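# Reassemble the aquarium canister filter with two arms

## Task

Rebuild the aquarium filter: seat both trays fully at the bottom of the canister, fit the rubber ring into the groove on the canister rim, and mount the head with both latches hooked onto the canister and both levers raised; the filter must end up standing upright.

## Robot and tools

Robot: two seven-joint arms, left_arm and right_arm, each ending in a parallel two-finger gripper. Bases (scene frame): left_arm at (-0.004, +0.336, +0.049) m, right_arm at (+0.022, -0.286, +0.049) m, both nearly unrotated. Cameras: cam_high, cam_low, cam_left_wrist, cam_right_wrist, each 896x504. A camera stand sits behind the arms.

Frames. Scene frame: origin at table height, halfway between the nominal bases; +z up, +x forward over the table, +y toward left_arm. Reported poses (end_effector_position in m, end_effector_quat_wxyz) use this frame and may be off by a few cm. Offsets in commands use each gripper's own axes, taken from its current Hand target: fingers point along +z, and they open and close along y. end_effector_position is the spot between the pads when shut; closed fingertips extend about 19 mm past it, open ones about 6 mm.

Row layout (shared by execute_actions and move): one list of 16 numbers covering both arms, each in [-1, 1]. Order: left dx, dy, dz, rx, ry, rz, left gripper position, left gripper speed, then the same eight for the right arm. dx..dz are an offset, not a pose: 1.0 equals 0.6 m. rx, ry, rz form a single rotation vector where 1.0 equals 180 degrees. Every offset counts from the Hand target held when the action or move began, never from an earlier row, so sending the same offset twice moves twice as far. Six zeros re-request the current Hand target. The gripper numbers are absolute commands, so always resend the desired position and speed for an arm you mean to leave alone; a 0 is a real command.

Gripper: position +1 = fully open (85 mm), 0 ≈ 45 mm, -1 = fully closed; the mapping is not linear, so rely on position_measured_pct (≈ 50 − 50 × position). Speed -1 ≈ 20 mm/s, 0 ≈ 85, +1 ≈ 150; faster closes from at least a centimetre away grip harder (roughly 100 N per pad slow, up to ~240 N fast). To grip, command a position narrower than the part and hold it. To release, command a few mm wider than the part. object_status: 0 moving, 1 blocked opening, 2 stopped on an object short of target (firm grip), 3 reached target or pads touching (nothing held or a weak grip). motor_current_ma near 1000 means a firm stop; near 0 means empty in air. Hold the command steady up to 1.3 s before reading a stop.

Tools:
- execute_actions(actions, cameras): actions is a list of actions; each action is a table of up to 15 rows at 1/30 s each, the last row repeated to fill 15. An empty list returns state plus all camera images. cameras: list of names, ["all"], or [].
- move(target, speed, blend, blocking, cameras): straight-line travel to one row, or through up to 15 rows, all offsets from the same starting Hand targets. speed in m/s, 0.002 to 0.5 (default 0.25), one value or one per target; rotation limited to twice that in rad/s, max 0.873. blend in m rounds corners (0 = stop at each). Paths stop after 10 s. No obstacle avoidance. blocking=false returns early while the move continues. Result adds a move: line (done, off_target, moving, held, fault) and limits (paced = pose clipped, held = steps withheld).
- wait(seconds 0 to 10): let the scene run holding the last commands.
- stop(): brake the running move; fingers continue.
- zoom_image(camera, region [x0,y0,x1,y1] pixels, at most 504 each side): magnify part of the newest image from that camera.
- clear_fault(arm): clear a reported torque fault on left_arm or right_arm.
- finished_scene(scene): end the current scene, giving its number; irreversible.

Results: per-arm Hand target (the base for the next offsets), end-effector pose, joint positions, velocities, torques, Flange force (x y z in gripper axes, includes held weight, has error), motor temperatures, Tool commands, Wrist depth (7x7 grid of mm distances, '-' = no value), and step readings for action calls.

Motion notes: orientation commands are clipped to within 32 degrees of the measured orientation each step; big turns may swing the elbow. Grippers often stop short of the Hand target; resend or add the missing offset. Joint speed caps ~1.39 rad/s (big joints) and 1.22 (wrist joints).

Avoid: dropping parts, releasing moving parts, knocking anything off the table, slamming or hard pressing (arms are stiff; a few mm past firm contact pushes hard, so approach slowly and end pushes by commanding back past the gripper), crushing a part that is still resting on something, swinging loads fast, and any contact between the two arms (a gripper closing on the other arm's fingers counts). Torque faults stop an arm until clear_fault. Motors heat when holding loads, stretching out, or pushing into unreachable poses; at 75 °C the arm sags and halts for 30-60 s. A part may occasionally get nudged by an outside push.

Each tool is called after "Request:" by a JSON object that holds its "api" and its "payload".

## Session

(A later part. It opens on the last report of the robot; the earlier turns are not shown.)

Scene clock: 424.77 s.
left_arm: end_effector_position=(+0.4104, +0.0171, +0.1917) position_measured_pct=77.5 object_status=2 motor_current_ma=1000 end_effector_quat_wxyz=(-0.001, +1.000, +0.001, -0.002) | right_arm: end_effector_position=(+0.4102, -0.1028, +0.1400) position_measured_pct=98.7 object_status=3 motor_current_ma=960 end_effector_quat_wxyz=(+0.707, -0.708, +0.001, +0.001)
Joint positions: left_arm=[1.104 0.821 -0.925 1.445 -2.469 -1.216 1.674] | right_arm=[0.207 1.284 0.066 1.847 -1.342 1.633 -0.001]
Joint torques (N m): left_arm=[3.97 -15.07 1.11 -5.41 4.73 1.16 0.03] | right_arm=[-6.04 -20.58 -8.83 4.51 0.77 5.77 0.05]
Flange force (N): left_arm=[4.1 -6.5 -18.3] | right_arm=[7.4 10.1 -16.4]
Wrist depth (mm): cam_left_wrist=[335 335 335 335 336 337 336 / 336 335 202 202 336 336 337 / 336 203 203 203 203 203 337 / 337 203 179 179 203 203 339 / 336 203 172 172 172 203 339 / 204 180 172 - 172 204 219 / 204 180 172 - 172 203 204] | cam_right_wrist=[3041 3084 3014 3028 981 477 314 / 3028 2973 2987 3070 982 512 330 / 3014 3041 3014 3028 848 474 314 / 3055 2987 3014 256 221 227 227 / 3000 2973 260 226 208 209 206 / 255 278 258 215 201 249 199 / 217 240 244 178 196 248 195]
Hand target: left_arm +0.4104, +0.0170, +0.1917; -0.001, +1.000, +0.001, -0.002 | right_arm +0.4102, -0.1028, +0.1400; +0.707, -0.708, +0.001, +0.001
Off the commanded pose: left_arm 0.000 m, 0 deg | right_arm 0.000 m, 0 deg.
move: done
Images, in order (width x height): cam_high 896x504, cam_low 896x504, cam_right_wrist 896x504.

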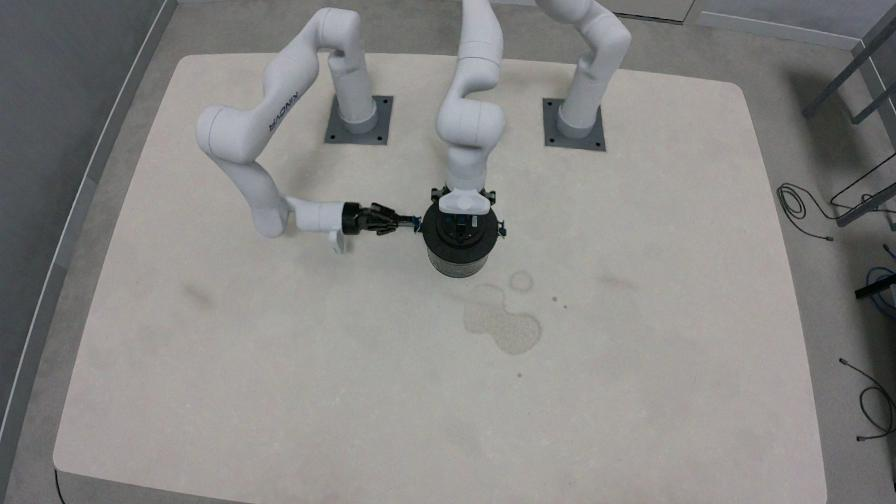

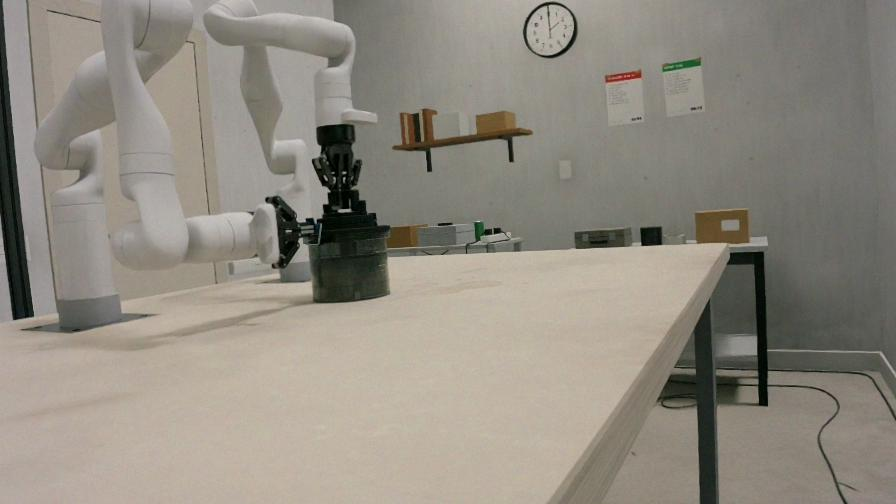

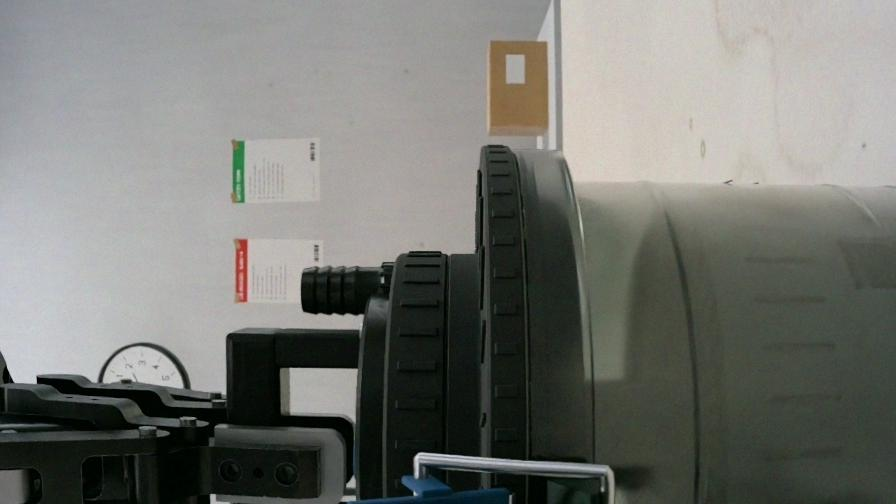

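Request:
{"api": "move", "payload": {"target": [0,0,0,0,0,0,-0.8,-1,0,-0.003,0.006,0,0,0,-1,-1], "speed": 0.03}}

Request:
{"api": "move", "payload": {"target": [0,0,0,0,0,0,-0.8,-1,0,-0.002,0.006,0,0,0,-1,-1], "speed": 0.03, "cameras": ["cam_right_wrist","cam_low","cam_high"]}}

Request:
{"api": "zoom_image", "payload": {"camera": "cam_low", "region": [280, 210, 340, 260]}}

Scene clock: 426.13 s.
left_arm: end_effector_position=(+0.4103, +0.0169, +0.1917) position_measured_pct=77.5 object_status=2 motor_current_ma=1000 end_effector_quat_wxyz=(-0.001, +1.000, +0.001, -0.002) | right_arm: end_effector_position=(+0.4102, -0.0992, +0.1418) position_measured_pct=98.7 object_status=3 motor_current_ma=960 end_effector_quat_wxyz=(+0.707, -0.708, +0.001, +0.001)
Joint positions: left_arm=[1.104 0.821 -0.924 1.445 -2.469 -1.216 1.674] | right_arm=[0.201 1.279 0.062 1.853 -1.349 1.629 -0.001]
Joint torques (N m): left_arm=[-0.17 -19.76 -4.14 -2.98 0.9 -1.18 -0.06] | right_arm=[1.09 -18.57 -1.45 1.76 -0.11 2.87 0.02]
Flange force (N): left_arm=[8.8 7.3 -3.8] | right_arm=[4.2 0.5 0.7]
Wrist depth (mm): cam_left_wrist=[334 334 335 335 336 336 336 / 334 335 202 203 336 336 337 / 334 203 203 203 203 336 337 / 334 203 180 179 203 204 339 / 336 203 171 171 173 204 339 / 203 179 171 - 172 204 338 / 204 179 172 - 172 204 196] | cam_right_wrist=[3000 3000 3000 2973 1190 486 320 / 3014 3000 3000 2987 1163 520 335 / 3070 3014 2960 2960 1002 483 304 / 2987 2947 3000 254 212 275 216 / 2973 3041 255 221 192 257 201 / 255 275 252 213 183 250 194 / 213 238 240 206 176 241 191]
Hand target: left_arm +0.4104, +0.0170, +0.1917; -0.001, +1.000, +0.001, -0.002 | right_arm +0.4102, -0.0992, +0.1418; +0.707, -0.708, +0.001, +0.001
Off the commanded pose: left_arm 0.000 m, 0 deg | right_arm 0.000 m, 0 deg.
move: done

Scene clock: 426.83 s.
left_arm: end_effector_position=(+0.4104, +0.0172, +0.1917) position_measured_pct=77.5 object_status=2 motor_current_ma=1000 end_effector_quat_wxyz=(-0.001, +1.000, +0.002, -0.002) | right_arm: end_effector_position=(+0.4103, -0.0957, +0.1429) position_measured_pct=98.7 object_status=3 motor_current_ma=960 end_effector_quat_wxyz=(+0.707, -0.708, +0.001, +0.001)
Joint positions: left_arm=[1.104 0.821 -0.924 1.445 -2.469 -1.216 1.674] | right_arm=[0.195 1.276 0.058 1.858 -1.356 1.625 0]
Joint torques (N m): left_arm=[6.73 -21.1 1.27 -9.15 6.29 0.9 -0.09] | right_arm=[-7.42 -19.75 -9.6 4.28 0.44 5.14 -0.02]
Flange force (N): left_arm=[6.0 -11.5 -6.9] | right_arm=[6.3 7.6 -20.4]
Wrist depth (mm): cam_left_wrist=[334 334 335 335 335 336 336 / 334 335 202 202 335 336 337 / 335 203 202 203 203 337 337 / 335 203 180 179 203 204 338 / 336 203 172 172 173 204 338 / 204 180 172 - 172 204 339 / 204 180 172 - 172 204 196] | cam_right_wrist=[2987 2973 3014 3000 1159 483 320 / 3041 3000 3041 2947 1182 525 335 / 3014 2973 2987 3000 1000 484 305 / 2960 3028 2987 254 203 261 216 / 2947 2973 255 225 191 244 201 / 269 273 251 212 183 246 194 / 212 236 239 205 175 243 190]
Hand target: left_arm +0.4104, +0.0170, +0.1917; -0.001, +1.000, +0.001, -0.002 | right_arm +0.4103, -0.0956, +0.1429; +0.707, -0.708, +0.001, +0.001
Off the commanded pose: left_arm 0.000 m, 0 deg | right_arm 0.000 m, 0 deg.
move: done
Images, in order (width x height): cam_high 896x504, cam_low 896x504, cam_right_wrist 896x504.

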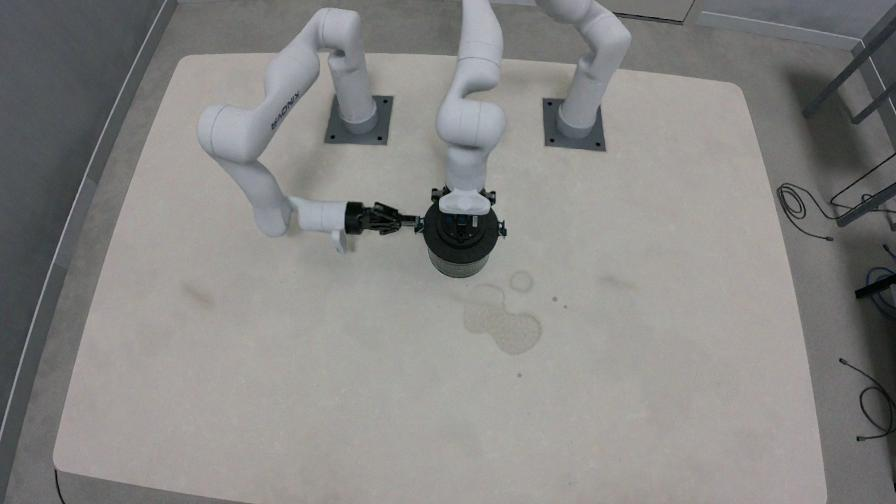

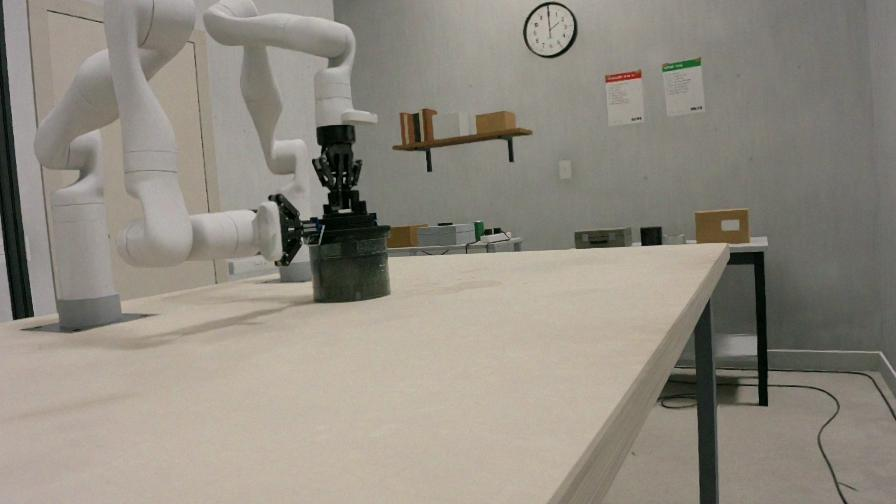

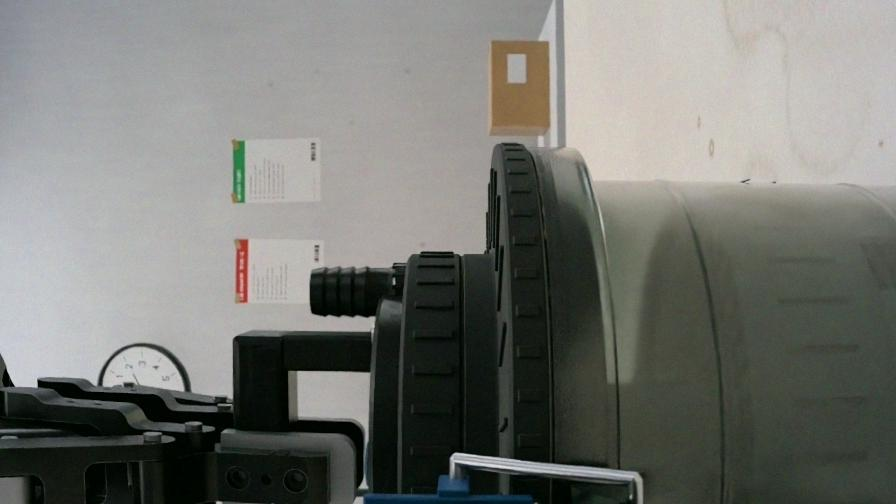

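Scaled by 8.400 from the camera's 896x504 image, which has a finer 1280x720 frame.

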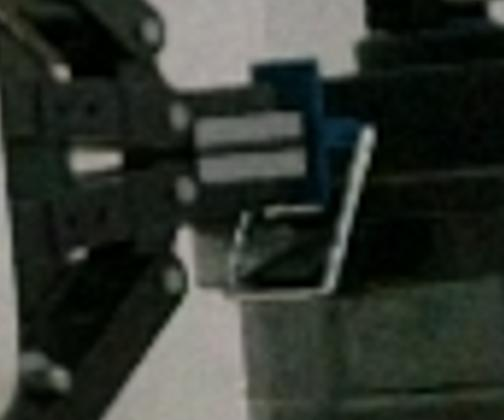

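Request:
{"api": "move", "payload": {"target": [[0,0,0,0,0,0,-0.8,-1,0,0,-0.04,0,0,0,-1,-1],[0,0,0,0,0,0,-0.8,-1,-0.08,0,-0.33,0,0,0,-1,-1]], "speed": [0.05,0.2], "blend": 0.01, "cameras": ["cam_right_wrist"]}}

Request:
{"api": "zoom_image", "payload": {"camera": "cam_right_wrist", "region": [420, 180, 640, 320]}}

Request:
{"api": "move", "payload": {"target": [0,0,-0.0025,0,0,0,0.2,-1,0,0,0,0,0,0,-1,-1], "speed": 0.03}}

Request:
{"api": "move", "payload": {"target": [[0,0,-0.15,0,0,0,0.2,-1,0,0,0,0,0,0,-1,-1],[0,-0.55,-0.2,0,0,0,0.2,-1,0,0,0,0,0,0,-1,-1]], "speed": [0.1,0.25], "cameras": ["cam_high","cam_low","cam_right_wrist"]}}

Request:
{"api": "zoom_image", "payload": {"camera": "cam_low", "region": [290, 180, 410, 310]}}

Request:
{"api": "zoom_image", "payload": {"camera": "cam_high", "region": [390, 180, 530, 290]}}

Scene clock: 429.90 s.
left_arm: end_effector_position=(+0.4104, +0.0170, +0.1918) position_measured_pct=77.5 object_status=2 motor_current_ma=1000 end_effector_quat_wxyz=(-0.001, +1.000, +0.001, -0.002) | right_arm: end_effector_position=(+0.3623, -0.2936, +0.1434) position_measured_pct=98.7 object_status=3 motor_current_ma=960 end_effector_quat_wxyz=(+0.707, -0.708, +0.001, +0.001)
Joint positions: left_arm=[1.104 0.821 -0.924 1.445 -2.469 -1.216 1.674] | right_arm=[0.527 1.314 0.254 1.664 -0.997 1.868 -0.012]
Joint torques (N m): left_arm=[-2.07 -18.65 -5.41 -3.3 0.22 0.2 -0.25] | right_arm=[1.2 -19.15 0.38 1.29 -0.12 2.87 0.04]
Flange force (N): left_arm=[4.6 9.2 -6.6] | right_arm=[4.1 0.3 -1.1]
Wrist depth (mm): cam_left_wrist=[334 334 335 336 335 337 336 / 335 335 202 203 335 336 337 / 334 203 202 203 203 336 338 / 335 203 180 179 203 204 339 / 335 203 172 171 173 204 339 / 203 179 171 - 172 204 339 / 204 180 172 - 172 204 196] | cam_right_wrist=[3219 3282 3250 3188 1015 487 322 / 3203 3282 3188 3234 875 525 338 / 437 3219 3219 433 406 398 337 / 424 423 447 362 384 384 338 / 428 436 434 413 390 389 339 / 3142 3219 3282 3250 481 421 321 / 3172 3250 3266 3203 997 523 321]
Hand target: left_arm +0.4104, +0.0170, +0.1917; -0.001, +1.000, +0.001, -0.002 | right_arm +0.3623, -0.2936, +0.1434; +0.707, -0.708, +0.001, +0.001
Off the commanded pose: left_arm 0.000 m, 0 deg | right_arm 0.000 m, 0 deg.
move: done
Images, in order (width x height): cam_right_wrist 896x504.

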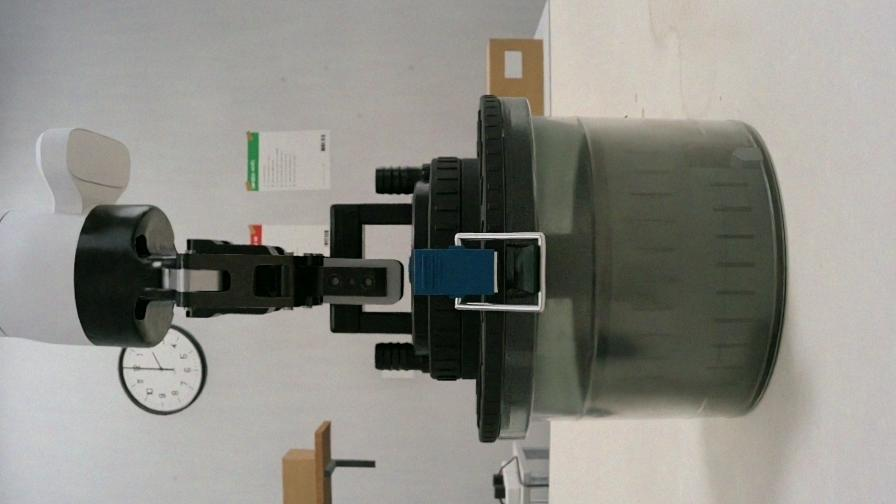

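Scaled by 2.291 from the camera's 896x504 image, which has a finer 1280x720 frame.

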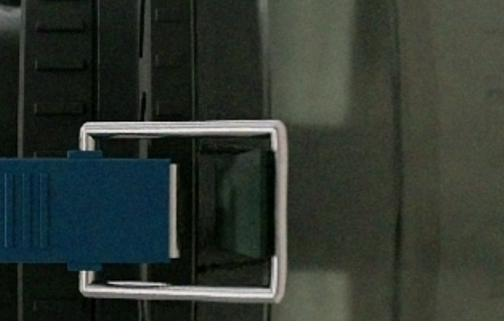

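Scene clock: 431.80 s.
left_arm: end_effector_position=(+0.4104, +0.0170, +0.1932) position_measured_pct=39.8 object_status=0 motor_current_ma=0 end_effector_quat_wxyz=(-0.001, +1.000, +0.001, -0.002) | right_arm: end_effector_position=(+0.3623, -0.2936, +0.1434) position_measured_pct=98.7 object_status=3 motor_current_ma=960 end_effector_quat_wxyz=(+0.707, -0.708, +0.001, +0.001)
Joint positions: left_arm=[1.104 0.819 -0.925 1.443 -2.471 -1.219 1.676] | right_arm=[0.528 1.314 0.254 1.664 -0.997 1.868 -0.012]
Joint torques (N m): left_arm=[-0.61 -20.41 -5.36 -4.3 0.02 -0.42 -0.18] | right_arm=[1.12 -19.14 0.43 1.3 -0.12 2.88 0.03]
Flange force (N): left_arm=[6.5 6.9 -1.3] | right_arm=[4.1 0.3 -1.2]
Wrist depth (mm): cam_left_wrist=[335 336 336 336 336 338 337 / 336 335 204 204 337 338 339 / 336 204 204 204 205 337 338 / 337 204 181 181 205 205 340 / 337 204 173 173 174 206 341 / 205 181 173 - 174 206 224 / 205 181 173 - 174 206 205] | cam_right_wrist=[3219 3219 3172 3299 1012 488 322 / 3172 3188 3098 3203 869 525 337 / 438 3266 3203 447 408 399 338 / 424 429 418 363 388 385 338 / 430 434 447 408 393 390 338 / 3128 3142 3219 3219 482 422 322 / 3203 3188 3188 3203 990 523 321]
Hand target: left_arm +0.4104, +0.0170, +0.1932; -0.001, +1.000, +0.001, -0.002 | right_arm +0.3623, -0.2936, +0.1434; +0.707, -0.708, +0.001, +0.001
Off the commanded pose: left_arm 0.000 m, 0 deg | right_arm 0.000 m, 0 deg.
move: done

Scene clock: 434.67 s.
left_arm: end_effector_position=(+0.4100, +0.3468, +0.3138) position_measured_pct=39.8 object_status=3 motor_current_ma=0 end_effector_quat_wxyz=(-0.001, +1.000, +0.001, -0.002) | right_arm: end_effector_position=(+0.3623, -0.2936, +0.1434) position_measured_pct=98.7 object_status=3 motor_current_ma=960 end_effector_quat_wxyz=(+0.707, -0.708, +0.001, +0.001)
Joint positions: left_arm=[0.65 0.472 -1.092 1.618 -2.715 -1.32 1.072] | right_arm=[0.528 1.314 0.254 1.664 -0.997 1.868 -0.012]
Joint torques (N m): left_arm=[-0.72 -13.8 -3.95 -5.54 0 -0.38 -0.16] | right_arm=[1.1 -19.13 0.44 1.31 -0.12 2.89 0.01]
Flange force (N): left_arm=[7.3 1.9 -3.9] | right_arm=[4.0 0.4 -1.2]
Wrist depth (mm): cam_left_wrist=[456 456 458 459 459 459 459 / 457 456 459 459 458 460 461 / 455 457 459 459 458 460 460 / 456 457 459 459 460 461 463 / 457 459 459 458 461 462 463 / 459 459 460 461 460 462 463 / 459 461 461 462 463 462 465] | cam_right_wrist=[3219 3157 3188 3188 1015 486 321 / 3219 3172 3188 3282 875 527 338 / 3266 3219 3203 447 407 399 337 / 759 773 3282 362 387 385 338 / 3315 3234 3157 407 393 391 338 / 3234 3157 3203 3203 482 422 321 / 3250 3157 3157 3172 997 524 321]
Hand target: left_arm +0.4100, +0.3468, +0.3138; -0.001, +1.000, +0.001, -0.002 | right_arm +0.3623, -0.2936, +0.1434; +0.707, -0.708, +0.001, +0.001
Off the commanded pose: left_arm 0.000 m, 0 deg | right_arm 0.000 m, 0 deg.
move: done
Images, in order (width x height): cam_high 896x504, cam_low 896x504, cam_right_wrist 896x504.

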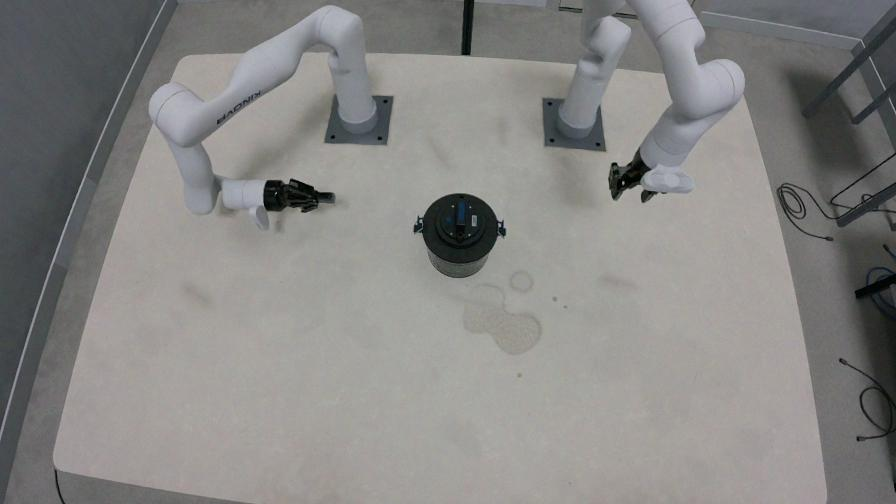

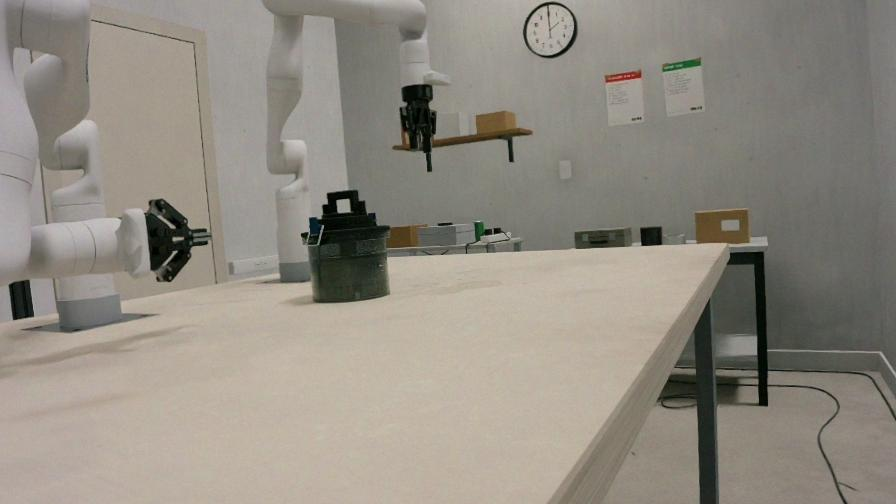

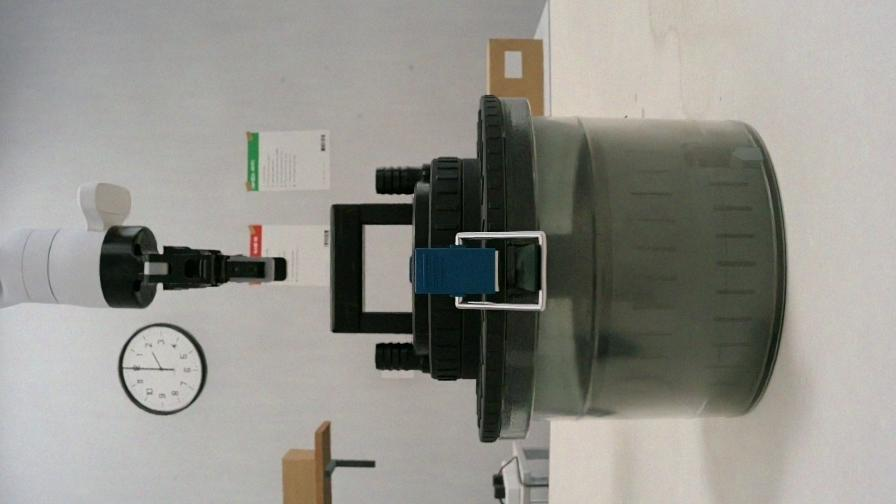

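Scaled by 3.877 from the camera's 896x504 image, which has a finer 1280x720 frame.

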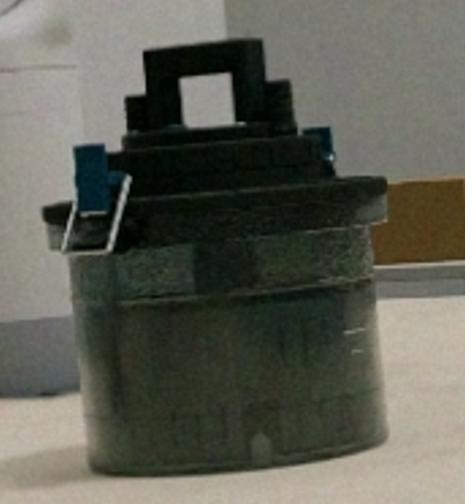

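Scaled by 3.600 from the camera's 896x504 image, which has a finer 1280x720 frame.

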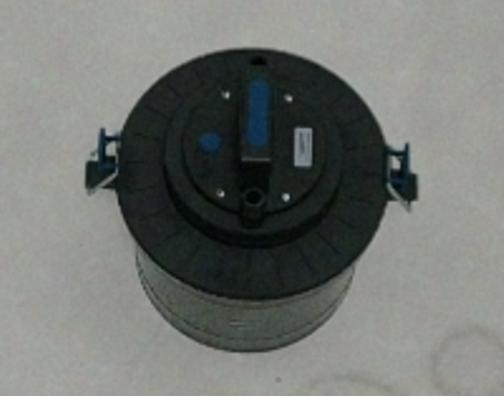

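Request:
{"api": "zoom_image", "payload": {"camera": "cam_right_wrist", "region": [440, 90, 560, 450]}}

Scaled by 1.400 from the camera's 896x504 image, which has a finer 1280x720 frame.

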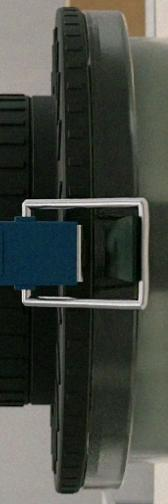

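Level and closed. Finishing scene 1.

Request:
{"api": "finished_scene", "payload": {"scene": 1}}

The scene is finished: the task was done.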